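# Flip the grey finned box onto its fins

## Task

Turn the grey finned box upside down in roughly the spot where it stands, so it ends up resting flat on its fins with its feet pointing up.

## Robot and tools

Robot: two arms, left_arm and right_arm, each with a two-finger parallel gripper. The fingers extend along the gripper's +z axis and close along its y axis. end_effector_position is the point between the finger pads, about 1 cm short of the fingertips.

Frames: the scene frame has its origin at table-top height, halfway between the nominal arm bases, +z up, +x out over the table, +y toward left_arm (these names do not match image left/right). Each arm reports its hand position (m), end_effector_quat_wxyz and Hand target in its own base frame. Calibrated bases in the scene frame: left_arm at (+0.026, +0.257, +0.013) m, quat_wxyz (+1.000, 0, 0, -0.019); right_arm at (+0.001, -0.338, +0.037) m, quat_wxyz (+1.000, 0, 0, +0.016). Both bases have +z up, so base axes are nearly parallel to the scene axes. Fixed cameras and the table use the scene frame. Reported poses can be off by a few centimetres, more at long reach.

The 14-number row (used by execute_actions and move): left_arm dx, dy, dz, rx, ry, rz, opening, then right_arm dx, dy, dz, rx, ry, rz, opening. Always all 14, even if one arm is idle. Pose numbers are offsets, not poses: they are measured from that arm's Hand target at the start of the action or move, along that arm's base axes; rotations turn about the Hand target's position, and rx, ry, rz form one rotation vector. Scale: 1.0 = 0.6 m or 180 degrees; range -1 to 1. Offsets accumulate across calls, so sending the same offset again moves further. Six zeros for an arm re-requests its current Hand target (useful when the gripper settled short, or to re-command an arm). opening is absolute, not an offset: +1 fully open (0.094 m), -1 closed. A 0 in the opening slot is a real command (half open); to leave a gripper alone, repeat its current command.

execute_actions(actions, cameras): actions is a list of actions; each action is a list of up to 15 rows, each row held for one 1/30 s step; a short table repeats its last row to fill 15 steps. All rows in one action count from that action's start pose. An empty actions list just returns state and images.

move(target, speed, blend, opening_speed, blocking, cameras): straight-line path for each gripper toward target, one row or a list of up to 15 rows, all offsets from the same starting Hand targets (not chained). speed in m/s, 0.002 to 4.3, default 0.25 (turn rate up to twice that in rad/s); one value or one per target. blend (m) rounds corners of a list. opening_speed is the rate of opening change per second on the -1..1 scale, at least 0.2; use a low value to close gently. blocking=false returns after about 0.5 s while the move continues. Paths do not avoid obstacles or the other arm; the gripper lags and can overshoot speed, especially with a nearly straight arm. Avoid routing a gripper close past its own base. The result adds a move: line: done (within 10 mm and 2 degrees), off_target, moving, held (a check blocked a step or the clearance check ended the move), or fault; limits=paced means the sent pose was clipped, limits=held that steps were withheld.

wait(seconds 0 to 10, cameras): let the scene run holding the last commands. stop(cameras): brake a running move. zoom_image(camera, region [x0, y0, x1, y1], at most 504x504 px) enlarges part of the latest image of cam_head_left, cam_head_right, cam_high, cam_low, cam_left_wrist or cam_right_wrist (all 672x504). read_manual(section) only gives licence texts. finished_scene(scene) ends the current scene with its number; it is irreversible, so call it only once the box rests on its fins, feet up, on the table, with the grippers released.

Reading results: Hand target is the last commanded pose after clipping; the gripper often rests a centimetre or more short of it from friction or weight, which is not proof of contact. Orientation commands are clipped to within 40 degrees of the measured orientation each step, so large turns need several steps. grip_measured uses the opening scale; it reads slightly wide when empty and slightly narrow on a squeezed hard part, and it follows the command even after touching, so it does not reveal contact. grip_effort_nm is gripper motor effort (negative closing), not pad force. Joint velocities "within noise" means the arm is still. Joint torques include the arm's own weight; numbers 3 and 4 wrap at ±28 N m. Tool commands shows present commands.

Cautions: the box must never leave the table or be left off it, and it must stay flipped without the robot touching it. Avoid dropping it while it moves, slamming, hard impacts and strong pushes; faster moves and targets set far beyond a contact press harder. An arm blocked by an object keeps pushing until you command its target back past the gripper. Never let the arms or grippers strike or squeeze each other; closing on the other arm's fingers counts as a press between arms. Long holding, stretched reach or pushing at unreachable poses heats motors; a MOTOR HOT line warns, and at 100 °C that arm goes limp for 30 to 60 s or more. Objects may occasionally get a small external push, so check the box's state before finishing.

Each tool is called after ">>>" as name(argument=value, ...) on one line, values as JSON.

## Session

>>> execute_actions(actions=[])

Scene clock: 0.00 s.
left_arm: end_effector_position=(+0.7469, +0.0627, +0.1858) grip_measured=+1.000 grip_effort_nm=n/a end_effector_quat_wxyz=(+0.600, +0.118, +0.783, +0.112) | right_arm: end_effector_position=(+0.2461, -0.0955, +0.3388) grip_measured=+1.000 grip_effort_nm=n/a end_effector_quat_wxyz=(+0.392, +0.340, +0.834, -0.188)
Joint positions: left_arm=[0.099 1.879 1.257 0.363 0.062 0.35 0.094] | right_arm=[0.029 0.581 0.868 -1.173 0.637 0.571 0.094]
Joint velocities: within noise
Joint torques (N m): no reading
Heat: left arm: hottest elbow 34 °C; right arm: hottest elbow 33 °C.
Hand target: left_arm +0.7532, +0.0634, +0.1927; +0.607, +0.117, +0.778, +0.114 | right_arm +0.2481, -0.0955, +0.3525; +0.404, +0.343, +0.828, -0.182
Tool commands: left_gripper/opening=+1.0 right_gripper/opening=+1.0

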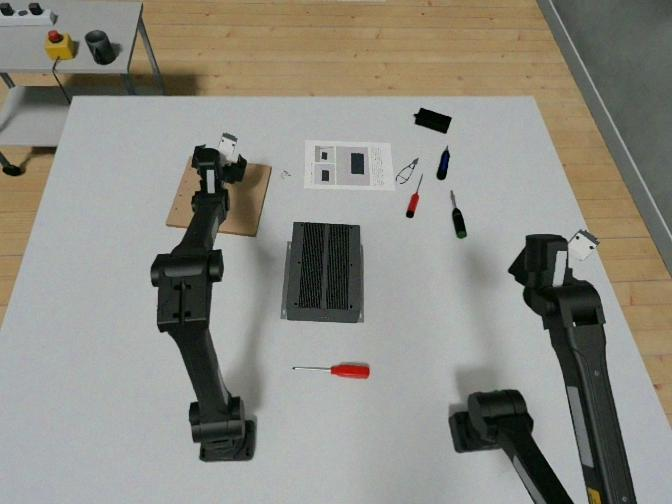

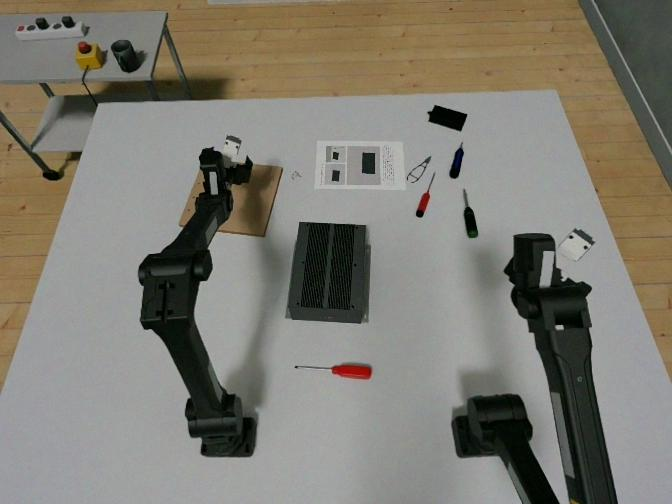

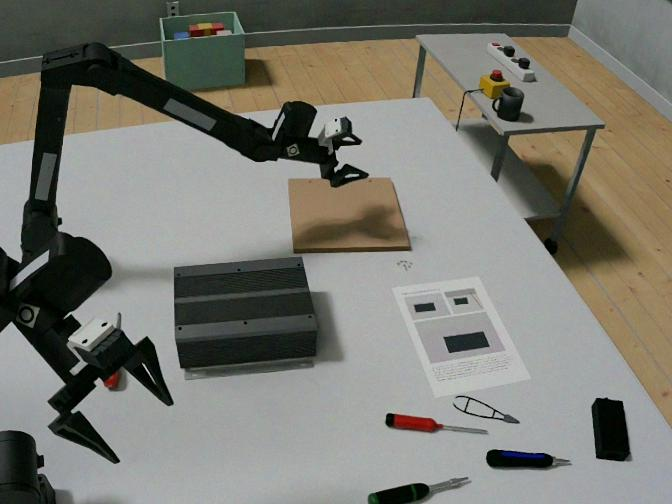

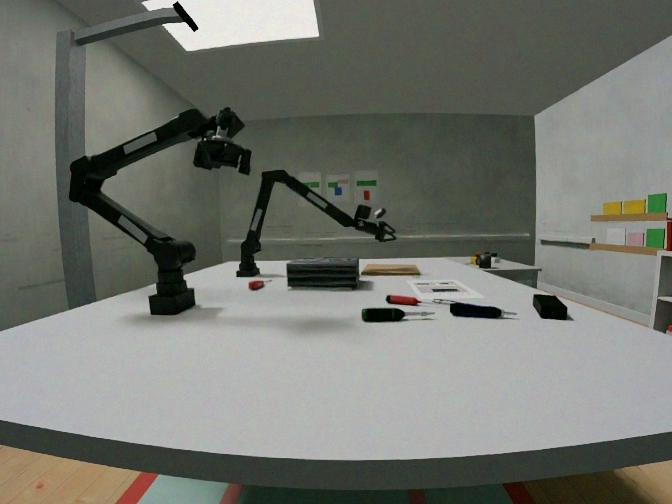

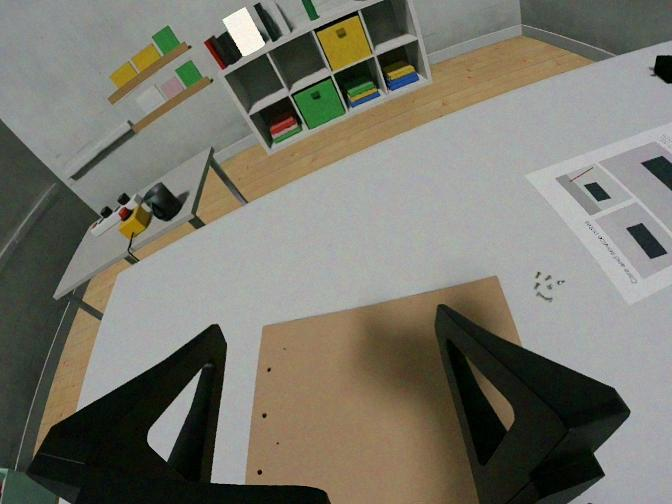

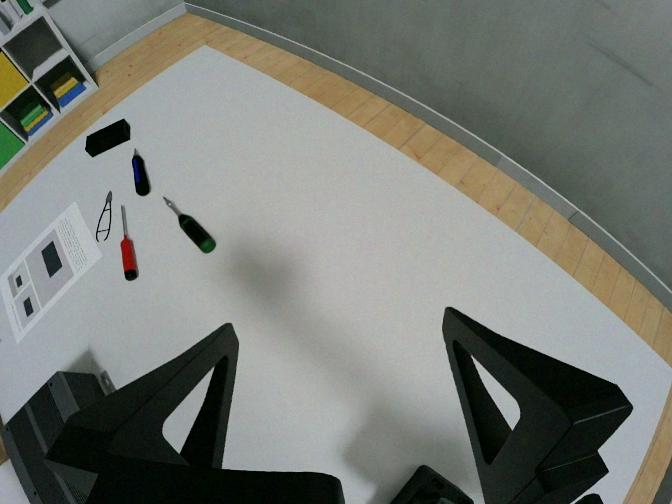

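>>> move(target=[[-0.62,-0.15,0.0,-0.107,0.055,-0.485,1,0.253,0.109,-0.17,0.087,-0.189,0.735,1],[-0.567,-0.256,-0.271,-0.107,0.055,-0.485,1,0.253,0.109,-0.4,0.087,-0.189,0.735,1]], speed=[0.4,0.2])

Scene clock: 57.03 s.
left_arm: end_effector_position=(+0.4078, -0.0886, +0.0350) grip_measured=+1.000 grip_effort_nm=0.022 end_effector_quat_wxyz=(+0.469, +0.517, +0.572, -0.430) | right_arm: end_effector_position=(+0.3885, -0.0291, +0.1093) grip_measured=+1.000 grip_effort_nm=-0.012 end_effector_quat_wxyz=(+0.433, -0.462, +0.673, +0.382)
Joint positions: left_arm=[0.201 1.965 0.963 -1.075 1.352 2.08 0.094] | right_arm=[-0.489 1.76 1.003 -1.412 -1.156 -2.089 0.094]
Joint velocities: within noise
Joint torques (N m): left_arm=[-1.55 -10.7 6.13 -0.54 0.53 -0.08] | right_arm=[1.08 -11.11 7.2 -0.21 -0.48 -0.13]
Heat: left arm: hottest elbow 41 °C; right arm: hottest elbow 40 °C.
Hand target: left_arm +0.4130, -0.0903, +0.0300; +0.464, +0.534, +0.534, -0.463 | right_arm +0.3998, -0.0298, +0.1123; +0.464, -0.533, +0.534, +0.464
Off the commanded pose: left_arm 0.007 m, 6 deg | right_arm 0.012 m, 21 deg.
joint sent to its limit (left arm) — joint 6 (wrist roll), upper limit. The joint targets are off in orientation, not in position.
joint sent to its limit (right arm) — joint 6 (wrist roll), lower limit. The joint targets are off in orientation, not in position.
move: off_target (left_arm, right_arm)

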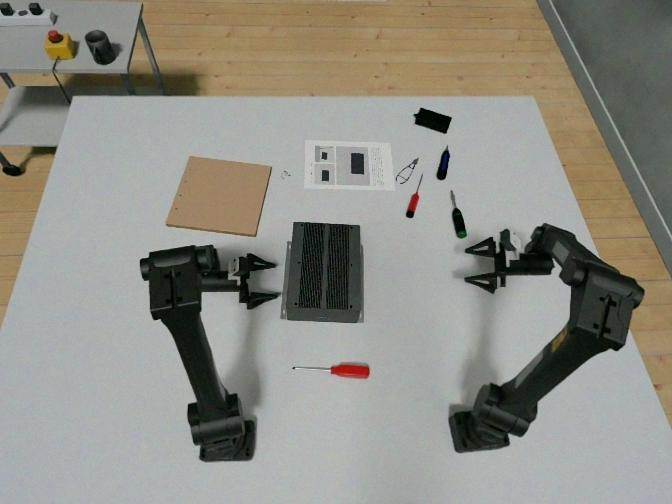

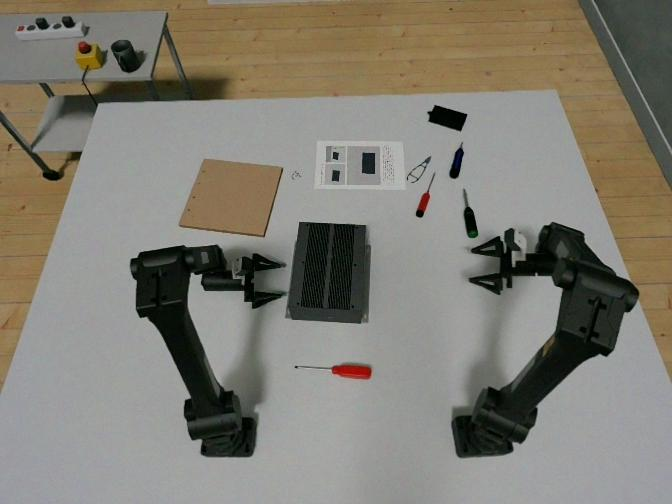

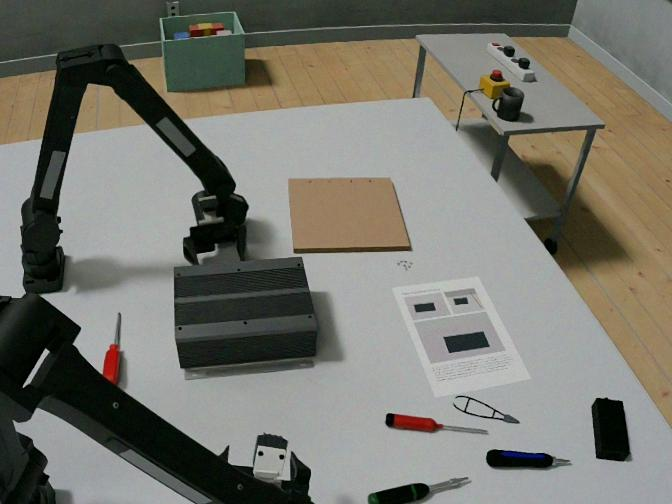

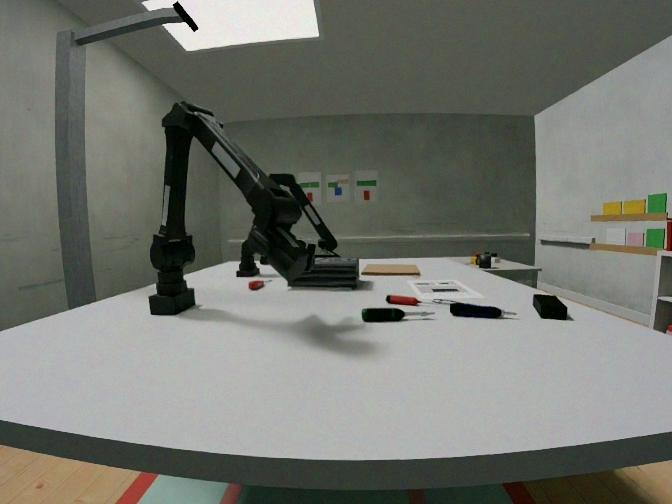

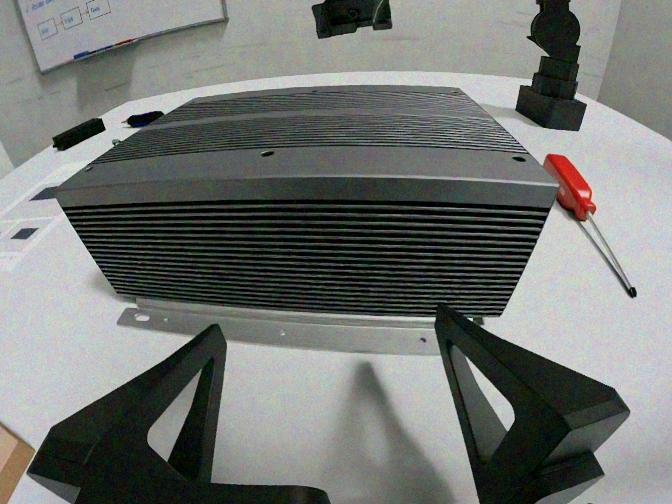

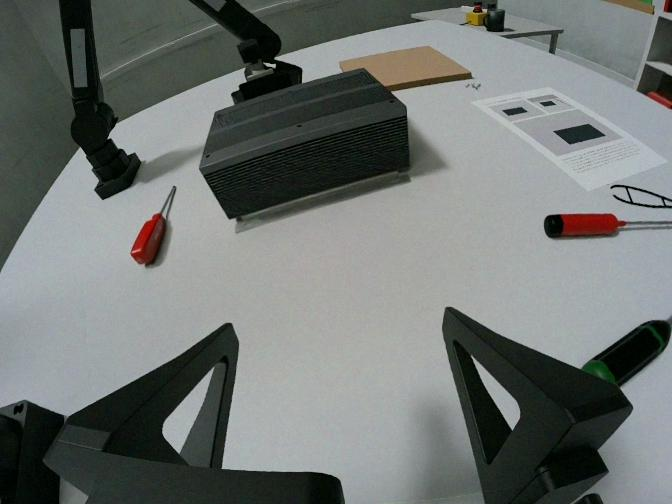

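>>> move(target=[[0.0,0.05,0.25,0,0,0.5,1,0.05,-0.05,0.1,0,0,-0.5,1],[0.0,0.03,0.15,-0.044,0,0.05,1,0.05,0,0.0,0.044,0,-0.13,1],[0.0,0,0.005,-0.044,0,0,1,0.05,0.08,-0.17,0.044,0,-0.1,1]], speed=[0.5,0.5,0.2])

Scene clock: 94.97 s.
left_arm: end_effector_position=(+0.4094, -0.0881, +0.0365) grip_measured=+1.000 grip_effort_nm=0.017 end_effector_quat_wxyz=(+0.549, +0.438, +0.558, -0.442) | right_arm: end_effector_position=(+0.4252, +0.0152, +0.0096) grip_measured=+1.000 grip_effort_nm=-0.012 end_effector_quat_wxyz=(+0.573, -0.382, +0.594, +0.416)
Joint positions: left_arm=[0.212 2.011 0.616 0.971 1.554 0.411 0.094] | right_arm=[-0.379 2.117 0.668 1.023 -1.578 -0.369 0.094]
Joint velocities: within noise
Joint torques (N m): left_arm=[-1.55 -9.99 4.03 1.65 0.46 -0.08] | right_arm=[0.38 -11.75 2.74 2.17 -0.46 -0.14]
Heat: left arm: hottest elbow 39 °C; right arm: hottest elbow 39 °C.
Hand target: left_arm +0.4130, -0.0903, +0.0330; +0.500, +0.500, +0.501, -0.499 | right_arm +0.4298, +0.0181, +0.0104; +0.566, -0.410, +0.578, +0.421
Off the commanded pose: left_arm 0.005 m, 13 deg | right_arm 0.005 m, 4 deg.
joint sent to its limit (left arm) — joint 5 (wrist yaw), upper limit. The joint targets are off in orientation, not in position.
joint sent to its limit (right arm) — joint 5 (wrist yaw), lower limit. The joint targets still meet the commanded pose.
move: off_target (left_arm, right_arm); limits=paced

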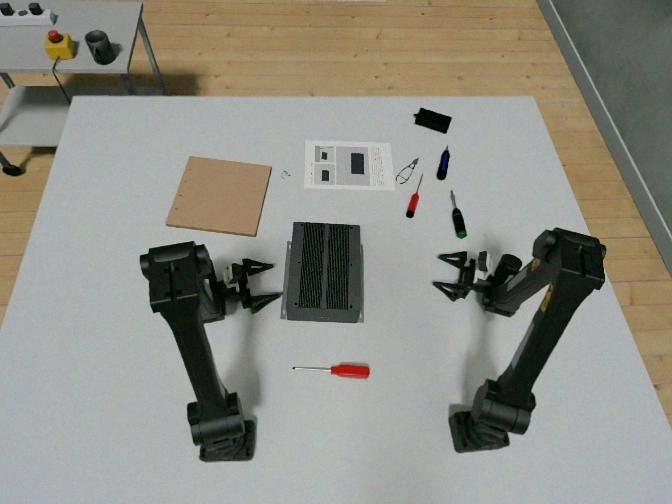

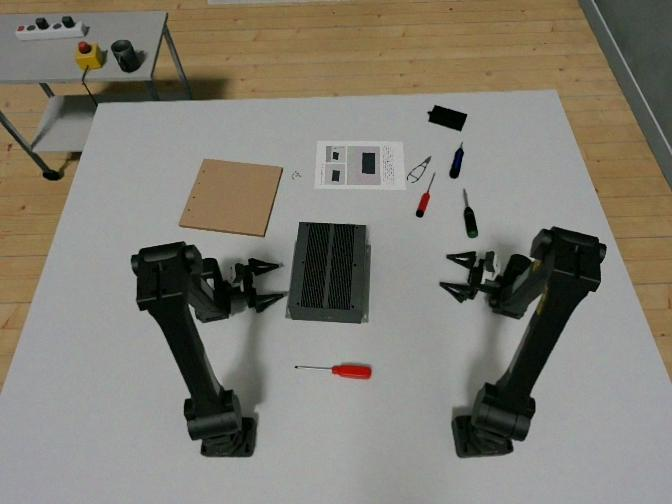

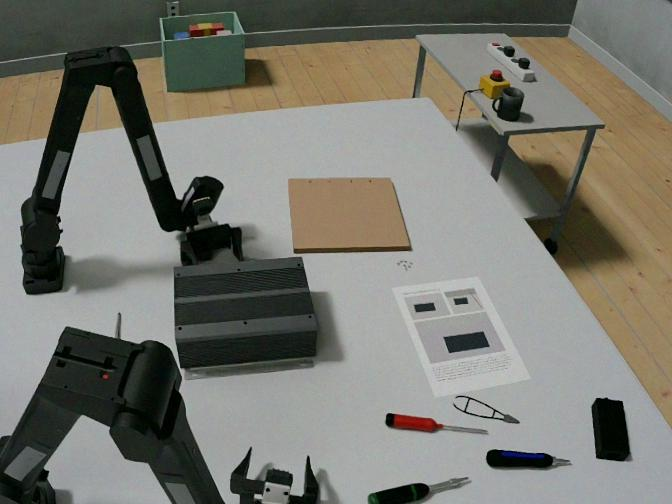

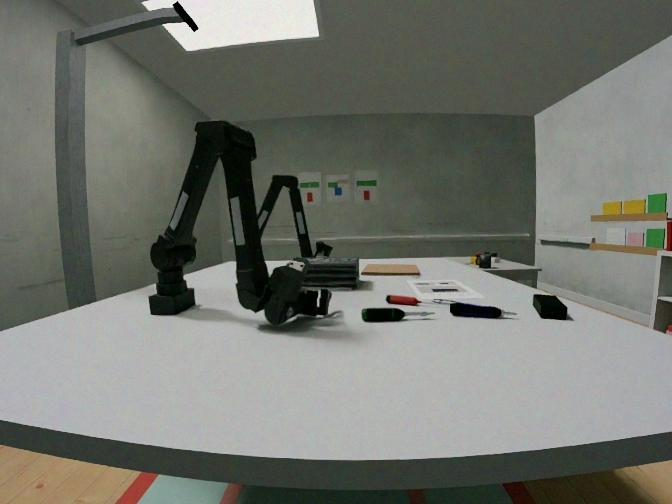

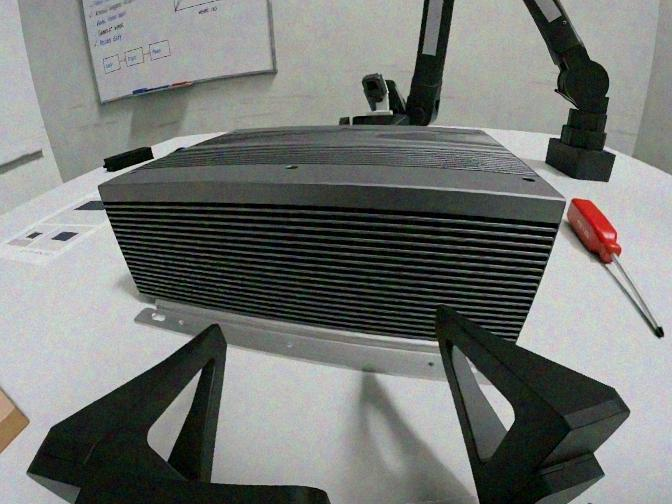

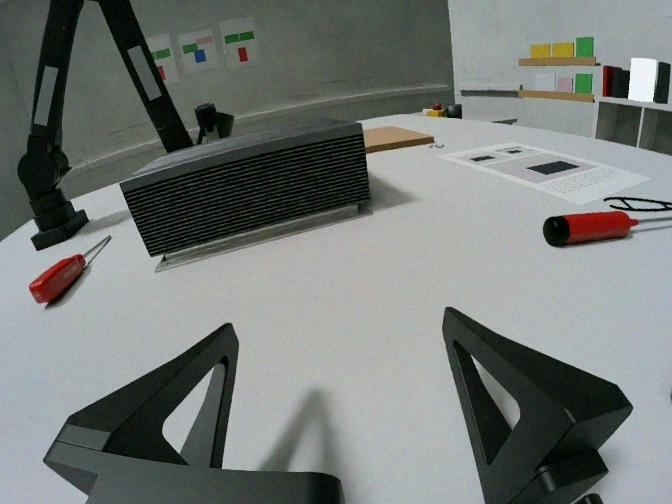

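>>> move(target=[0.0,-0.26,0,0,0,-0.02,1,0,0,0,0,0,0,1], speed=0.08)

Scene clock: 105.47 s.
left_arm: end_effector_position=(+0.4191, -0.2186, +0.0398) grip_measured=+1.000 grip_effort_nm=0.012 end_effector_quat_wxyz=(+0.498, +0.507, +0.502, -0.493) | right_arm: end_effector_position=(+0.4252, +0.0152, +0.0096) grip_measured=+1.000 grip_effort_nm=-0.017 end_effector_quat_wxyz=(+0.574, -0.383, +0.593, +0.415)
Joint positions: left_arm=[-0.11 2.081 0.727 1.193 1.458 0.169 0.094] | right_arm=[-0.379 2.117 0.668 1.023 -1.578 -0.373 0.094]
Joint velocities: within noise
Joint torques (N m): left_arm=[-5.89 -10.52 5.14 2.33 0.36 -0.38] | right_arm=[0.44 -12.51 2.7 2.13 -0.44 -0.16]
Heat: left arm: hottest elbow 38 °C; right arm: hottest elbow 39 °C.
Hand target: left_arm +0.4129, -0.2463, +0.0331; +0.484, +0.516, +0.485, -0.514 | right_arm +0.4298, +0.0181, +0.0104; +0.566, -0.410, +0.578, +0.421
Off the commanded pose: left_arm 0.029 m, 4 deg | right_arm 0.006 m, 4 deg.
joint sent to its limit (right arm) — joint 5 (wrist yaw), lower limit. The joint targets still meet the commanded pose.
move: off_target (left_arm, right_arm)

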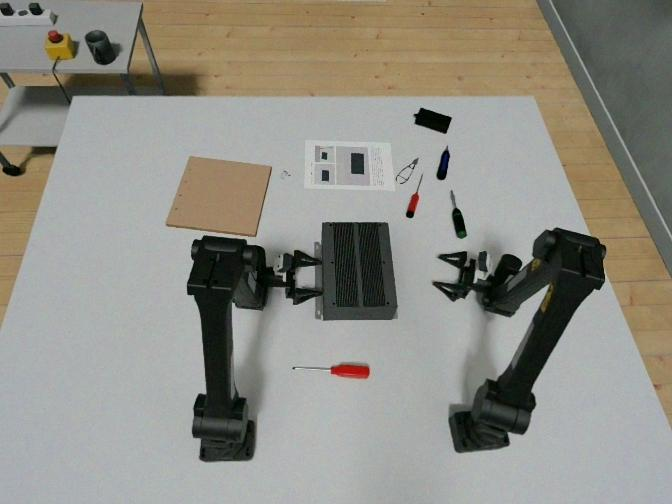

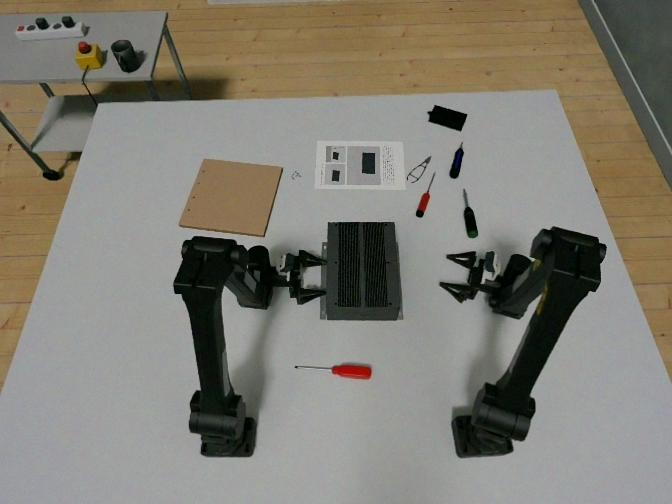

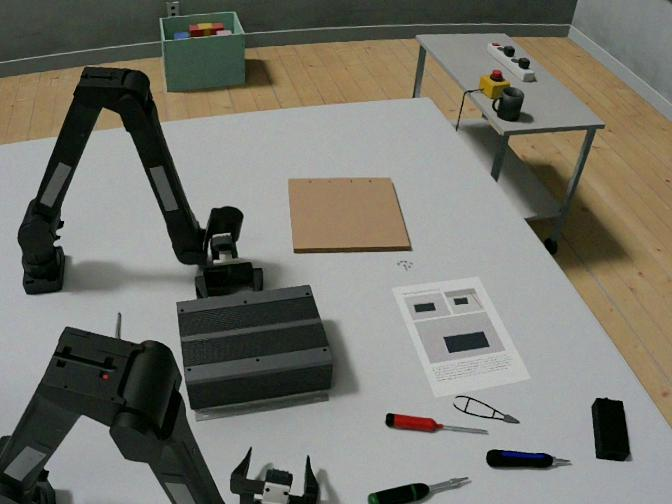

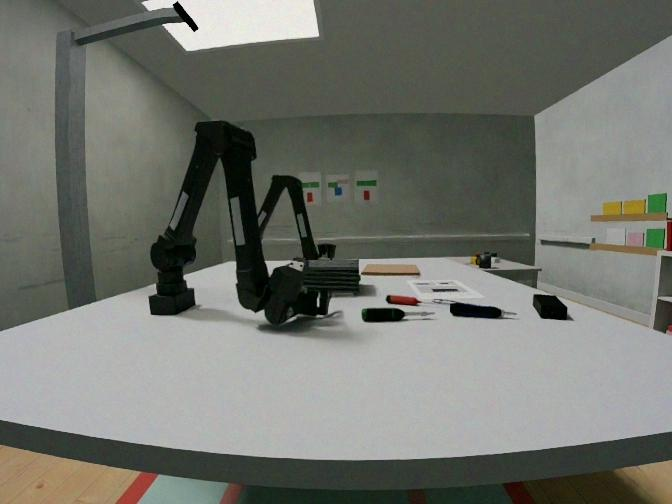

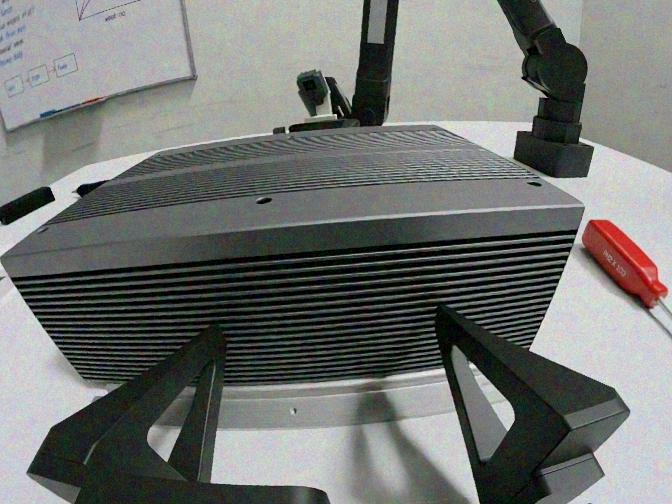

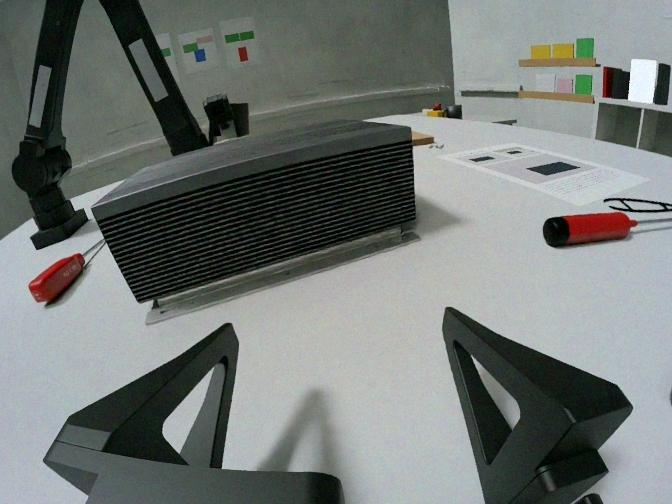

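>>> move(target=[[0.0,0.07,0,0,0,0,1,-0.033,0.1,0.006,0,0,0.05,1],[-0.058,0.066,0.004,0,0,0,1,-0.033,0.19,0.006,0,0,0.09,1]], speed=[0.15,0.15], cameras=["cam_head_left","cam_left_wrist","cam_right_wrist"])

Scene clock: 132.87 s.
left_arm: end_effector_position=(+0.3785, -0.2062, +0.0315) grip_measured=+1.000 grip_effort_nm=0.012 end_effector_quat_wxyz=(+0.475, +0.509, +0.493, -0.522) | right_arm: end_effector_position=(+0.4049, +0.1297, +0.0101) grip_measured=+1.000 grip_effort_nm=-0.017 end_effector_quat_wxyz=(+0.515, -0.464, +0.532, +0.486)
Joint positions: left_arm=[-0.088 2.083 0.649 1.215 1.546 0.189 0.094] | right_arm=[-0.105 2.116 0.667 1.029 -1.578 -0.382 0.094]
Joint velocities: within noise
Joint torques (N m): left_arm=[-0.79 -12.51 2.09 2.26 0.11 -0.06] | right_arm=[0.15 -13.04 2.89 1.85 -0.47 0.01]
Heat: left arm: hottest elbow 37 °C; right arm: hottest elbow 37 °C.
Hand target: left_arm +0.3781, -0.2066, +0.0354; +0.484, +0.516, +0.485, -0.514 | right_arm +0.4102, +0.1321, +0.0141; +0.501, -0.487, +0.514, +0.497
Off the commanded pose: left_arm 0.004 m, 2 deg | right_arm 0.007 m, 4 deg.
joint sent to its limit (right arm) — joint 5 (wrist yaw), lower limit. The joint targets are off in orientation, not in position.
move: off_target (right_arm)
Images, in order (width x height): cam_head_left 672x504, cam_left_wrist 672x504, cam_right_wrist 672x504.

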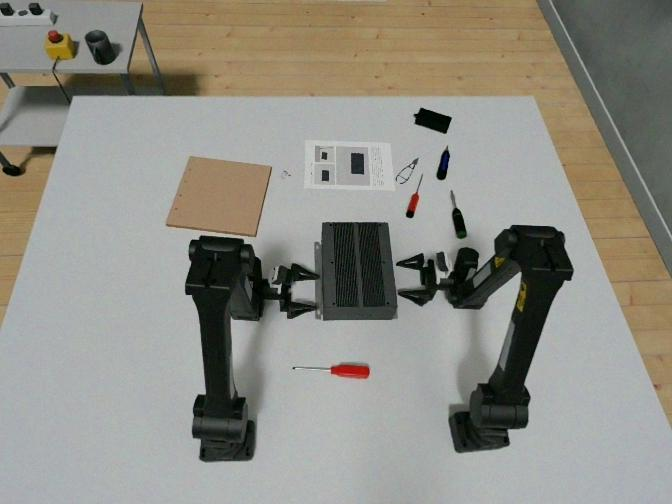

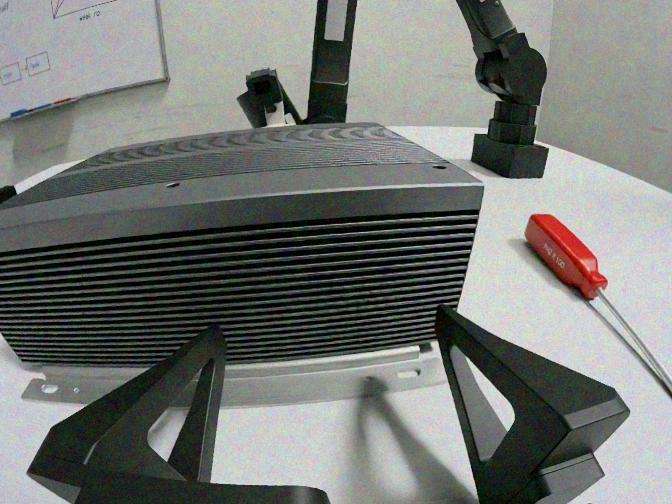

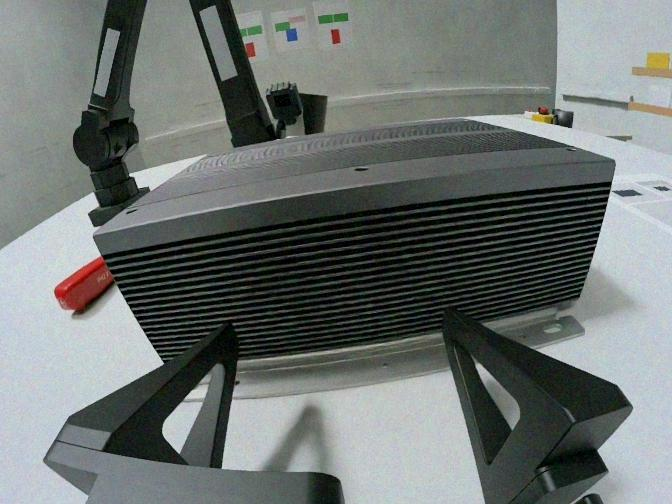

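>>> move(target=[[0,0,0,0,0,0,1,-0.06,0.0,0,0,0,0.0,1],[0,-0.03,0,0,0,0,1,-0.06,0.06,0,0,0,0.0,1],[-0.05,-0.225,0,0,0,-0.063,1,-0.09,0.23,0.0,0,0,0.067,1]], speed=[0.15,0.1,0.1])

Scene clock: 149.93 s.
left_arm: end_effector_position=(+0.3860, -0.2212, +0.0352) grip_measured=+1.000 grip_effort_nm=0.007 end_effector_quat_wxyz=(+0.491, +0.498, +0.508, -0.504) | right_arm: end_effector_position=(+0.3694, +0.1563, +0.0084) grip_measured=+1.000 grip_effort_nm=-0.017 end_effector_quat_wxyz=(+0.495, -0.473, +0.527, +0.503)
Joint positions: left_arm=[-0.126 2.1 0.645 1.366 1.448 0.065 0.094] | right_arm=[-0.041 2.099 0.591 1.047 -1.564 -0.399 0.094]
Joint velocities: within noise
Joint torques (N m): left_arm=[-22.36 -10.64 6.11 2.43 0.44 -0.42] | right_arm=[19.72 -12.1 4.37 1.59 0.48 0.09]
Heat: left arm: hottest elbow 36 °C; right arm: hottest elbow 36 °C.
Hand target: left_arm +0.3482, -0.3417, +0.0354; +0.431, +0.561, +0.432, -0.559 | right_arm +0.3561, +0.2701, +0.0140; +0.447, -0.539, +0.460, +0.547
Off the commanded pose: left_arm 0.126 m, 15 deg | right_arm 0.115 m, 13 deg.
move: off_target (left_arm, right_arm)

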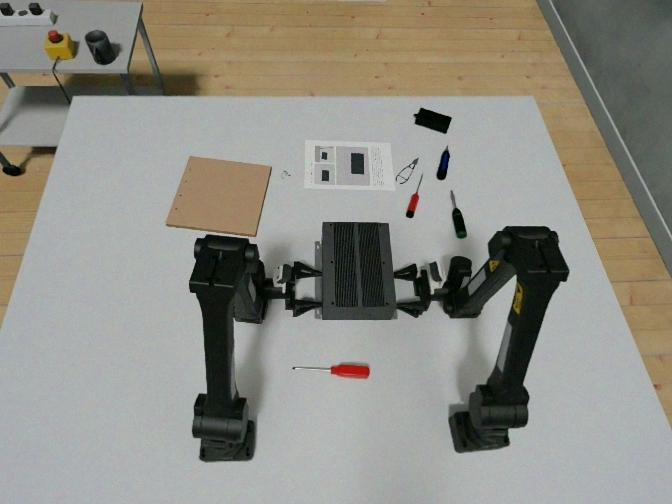

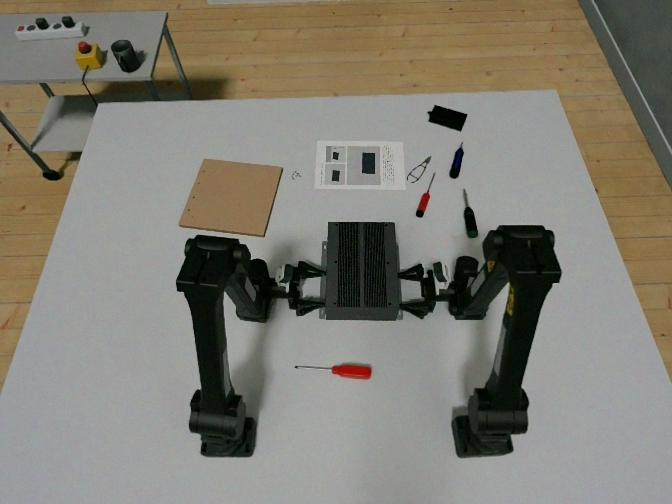

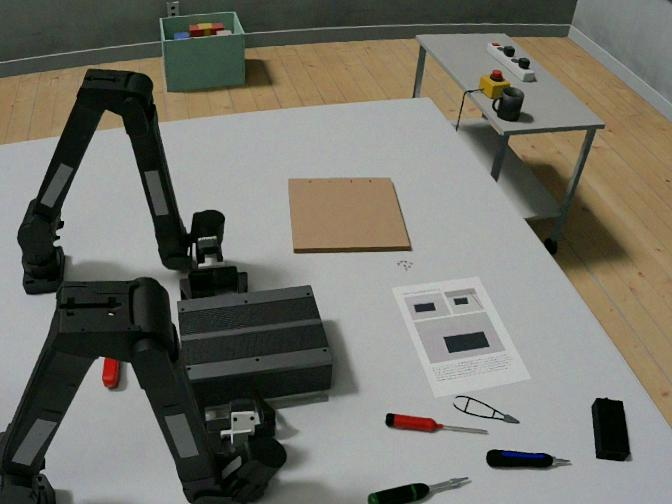

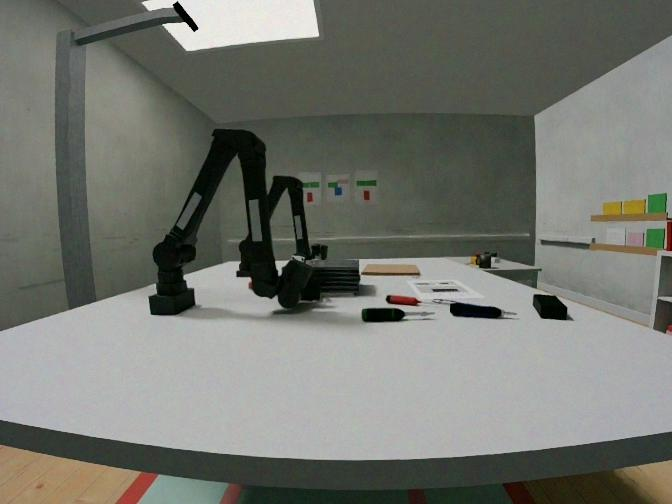

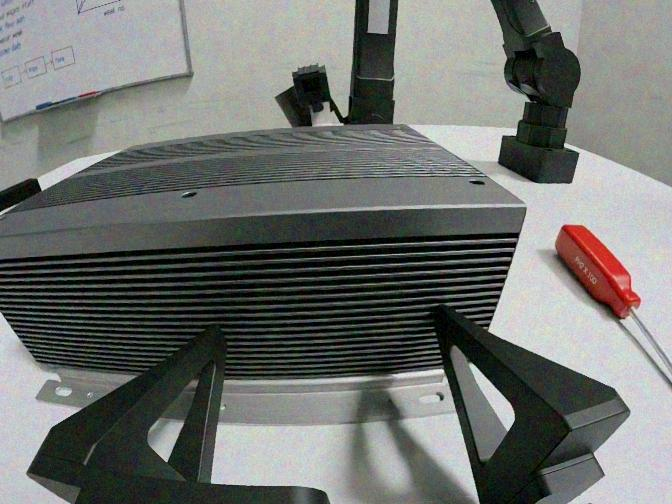

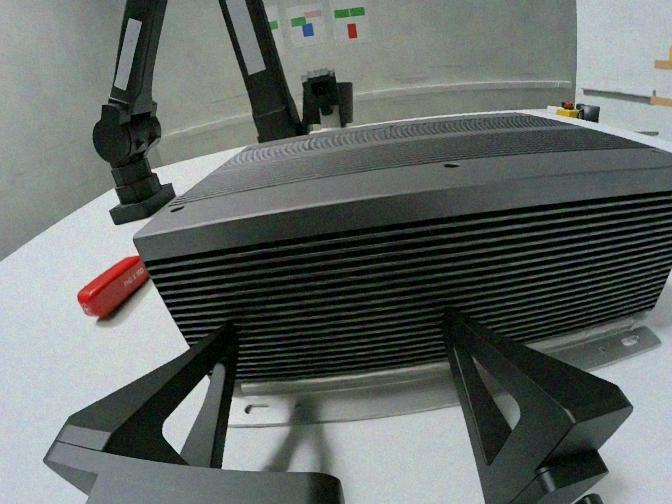

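>>> move(target=[0.05,0,0.22,0.0,0.125,0,1,0.05,0.0,0.22,0.0,0.125,0.0,1], speed=0.08)

Scene clock: 158.63 s.
left_arm: end_effector_position=(+0.3655, -0.3342, +0.1566) grip_measured=+1.000 grip_effort_nm=0.002 end_effector_quat_wxyz=(-0.318, -0.429, -0.530, +0.659) | right_arm: end_effector_position=(+0.3837, +0.2671, +0.1549) grip_measured=+0.999 grip_effort_nm=0.056 end_effector_quat_wxyz=(+0.349, -0.450, +0.548, +0.614)
Joint positions: left_arm=[-0.391 1.918 0.767 1.569 1.396 -0.852 0.094] | right_arm=[0.233 1.754 0.712 0.977 -1.508 0.301 0.094]
Joint velocities: within noise
Joint torques (N m): left_arm=[-1.2 -11.87 8.29 2.22 -0.44 -0.11] | right_arm=[-0.21 -9.35 5.39 1.74 -0.09 0.13]
Heat: left arm: hottest elbow 37 °C; right arm: hottest elbow 36 °C.
Hand target: left_arm +0.3782, -0.3417, +0.1674; -0.339, -0.441, -0.507, +0.658 | right_arm +0.3861, +0.2700, +0.1460; +0.348, -0.422, +0.538, +0.641
Off the commanded pose: left_arm 0.018 m, 4 deg | right_arm 0.010 m, 5 deg.
joint sent to its limit (left arm) — joint 4 (wrist pitch), upper limit. The joint targets still meet the commanded pose.
move: off_target (left_arm, right_arm)

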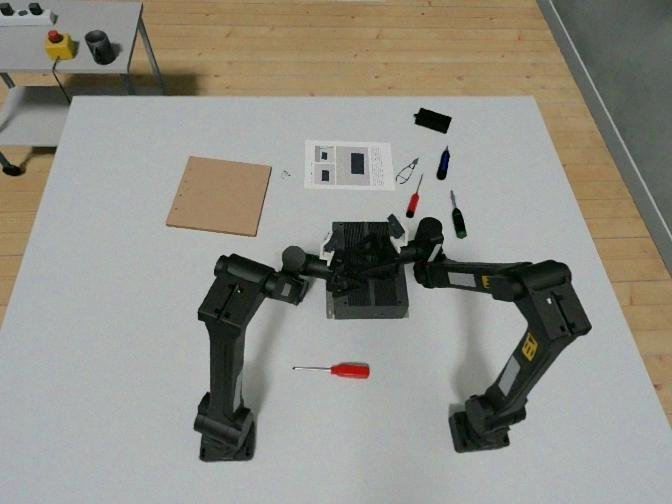

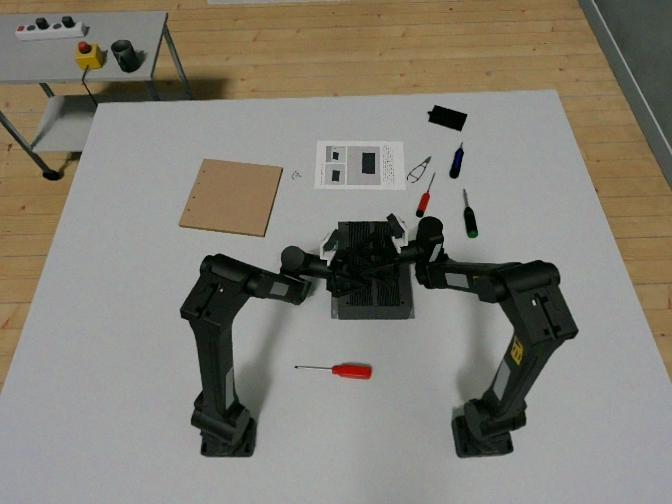

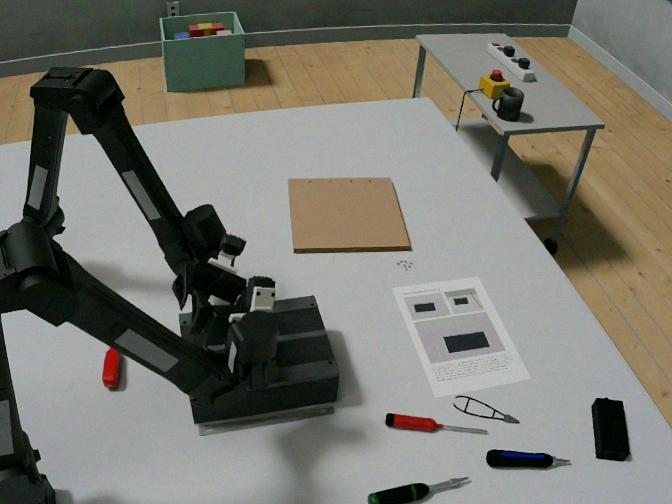

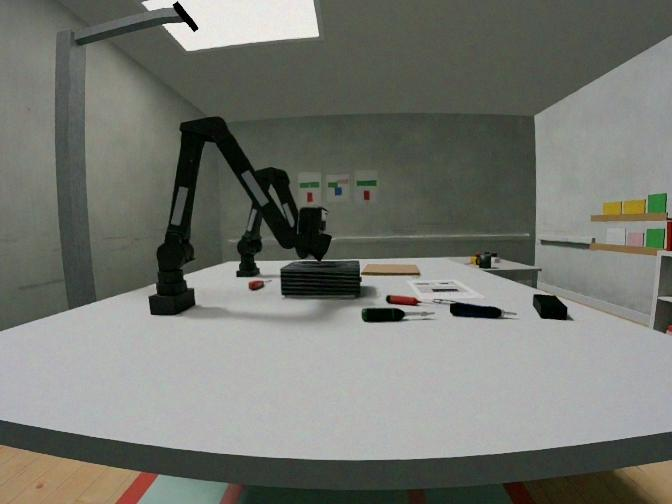

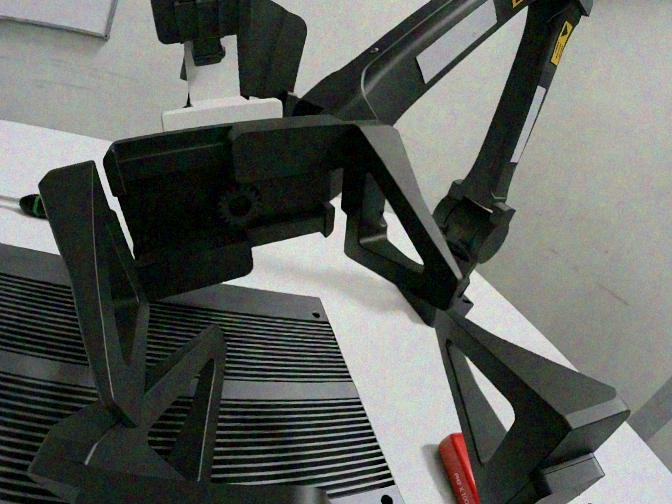

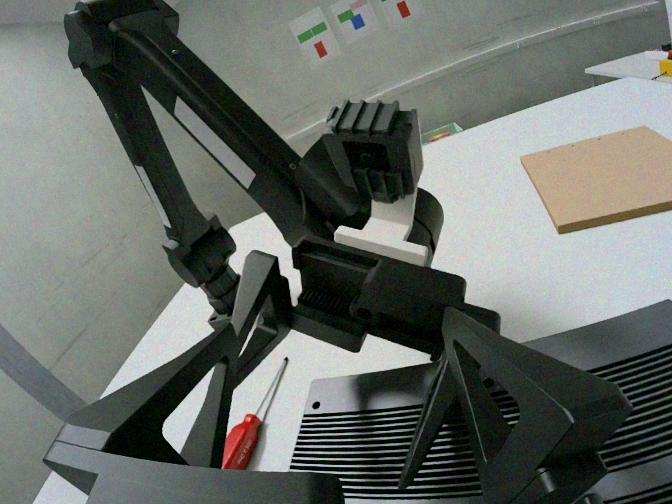

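>>> move(target=[[0,0.13,0.0,0,0,0,1,0,-0.13,0.03,0,0,0,1],[-0.02,0.32,0.0,0,0,0,1,-0.02,-0.28,0.03,0,0,0,1]], speed=[0.06,0.12])

Scene clock: 169.67 s.
left_arm: end_effector_position=(+0.3678, -0.1534, +0.1629) grip_measured=+1.000 grip_effort_nm=0.002 end_effector_quat_wxyz=(+0.402, +0.360, +0.606, -0.584) | right_arm: end_effector_position=(+0.3741, +0.1078, +0.1602) grip_measured=+0.999 grip_effort_nm=0.061 end_effector_quat_wxyz=(+0.428, -0.328, +0.626, +0.563)
Joint positions: left_arm=[0.052 1.737 0.53 1.571 1.554 -0.797 0.094] | right_arm=[-0.176 1.599 0.509 0.977 -1.578 0.326 0.094]
Joint velocities: within noise
Joint torques (N m): left_arm=[-0.21 -9.93 3.74 2.06 -0.07 -0.01] | right_arm=[-1.96 -9.41 4.33 1.7 -0.22 -0.16]
Heat: left arm: hottest elbow 37 °C; right arm: hottest elbow 36 °C.
Hand target: left_arm +0.3662, -0.1497, +0.1674; +0.338, +0.441, +0.507, -0.658 | right_arm +0.3741, +0.1020, +0.1640; +0.348, -0.421, +0.538, +0.641
Off the commanded pose: left_arm 0.006 m, 18 deg | right_arm 0.007 m, 20 deg.
joint sent to its limit (left arm) — joint 4 (wrist pitch), upper limit; joint 5 (wrist yaw), upper limit. The joint targets are off in orientation, not in position.
joint sent to its limit (right arm) — joint 5 (wrist yaw), lower limit. The joint targets are off in orientation, not in position.
move: off_target (left_arm, right_arm)

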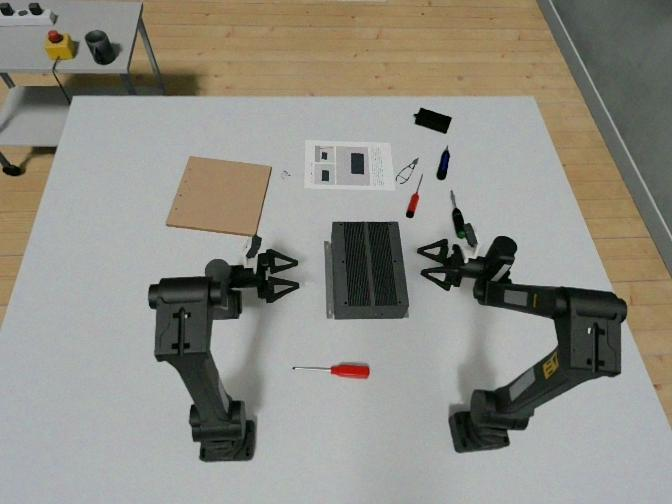

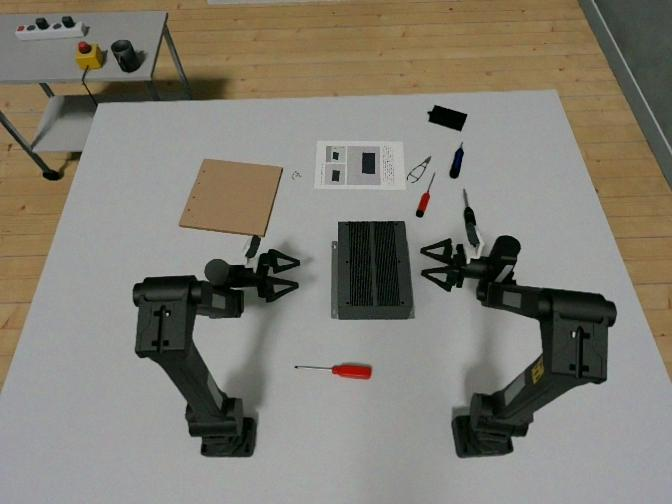

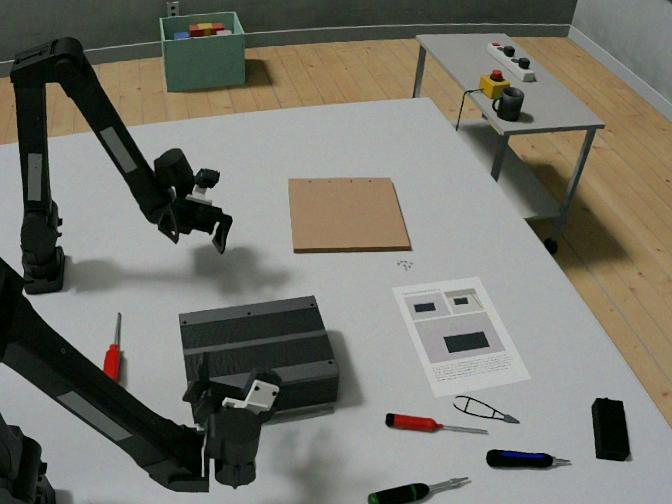

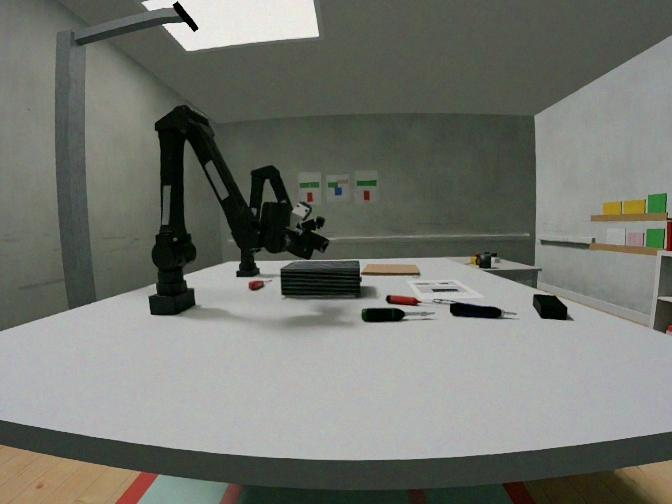

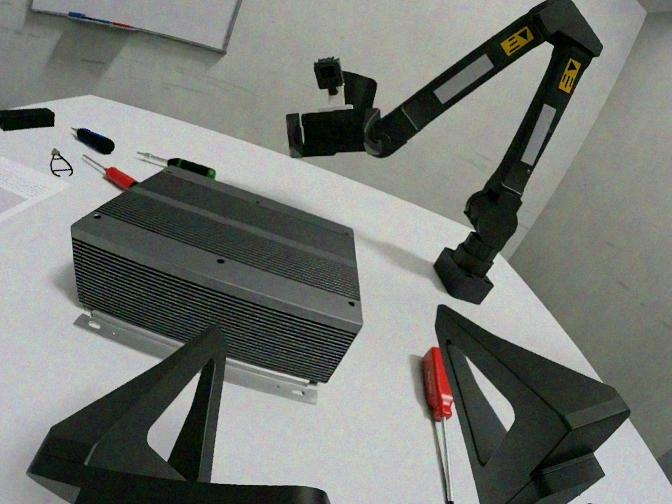

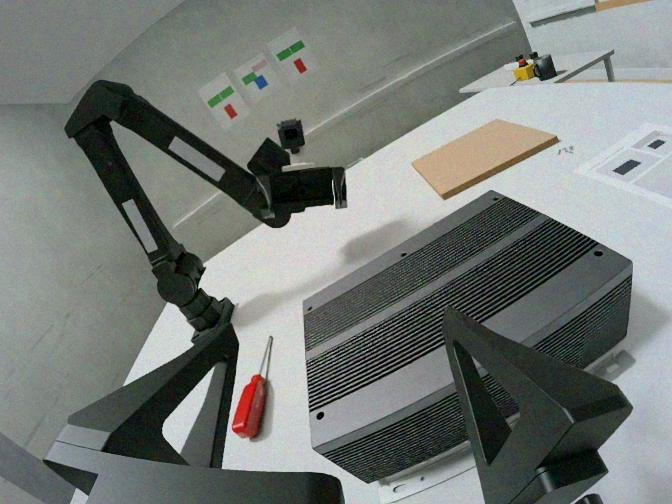

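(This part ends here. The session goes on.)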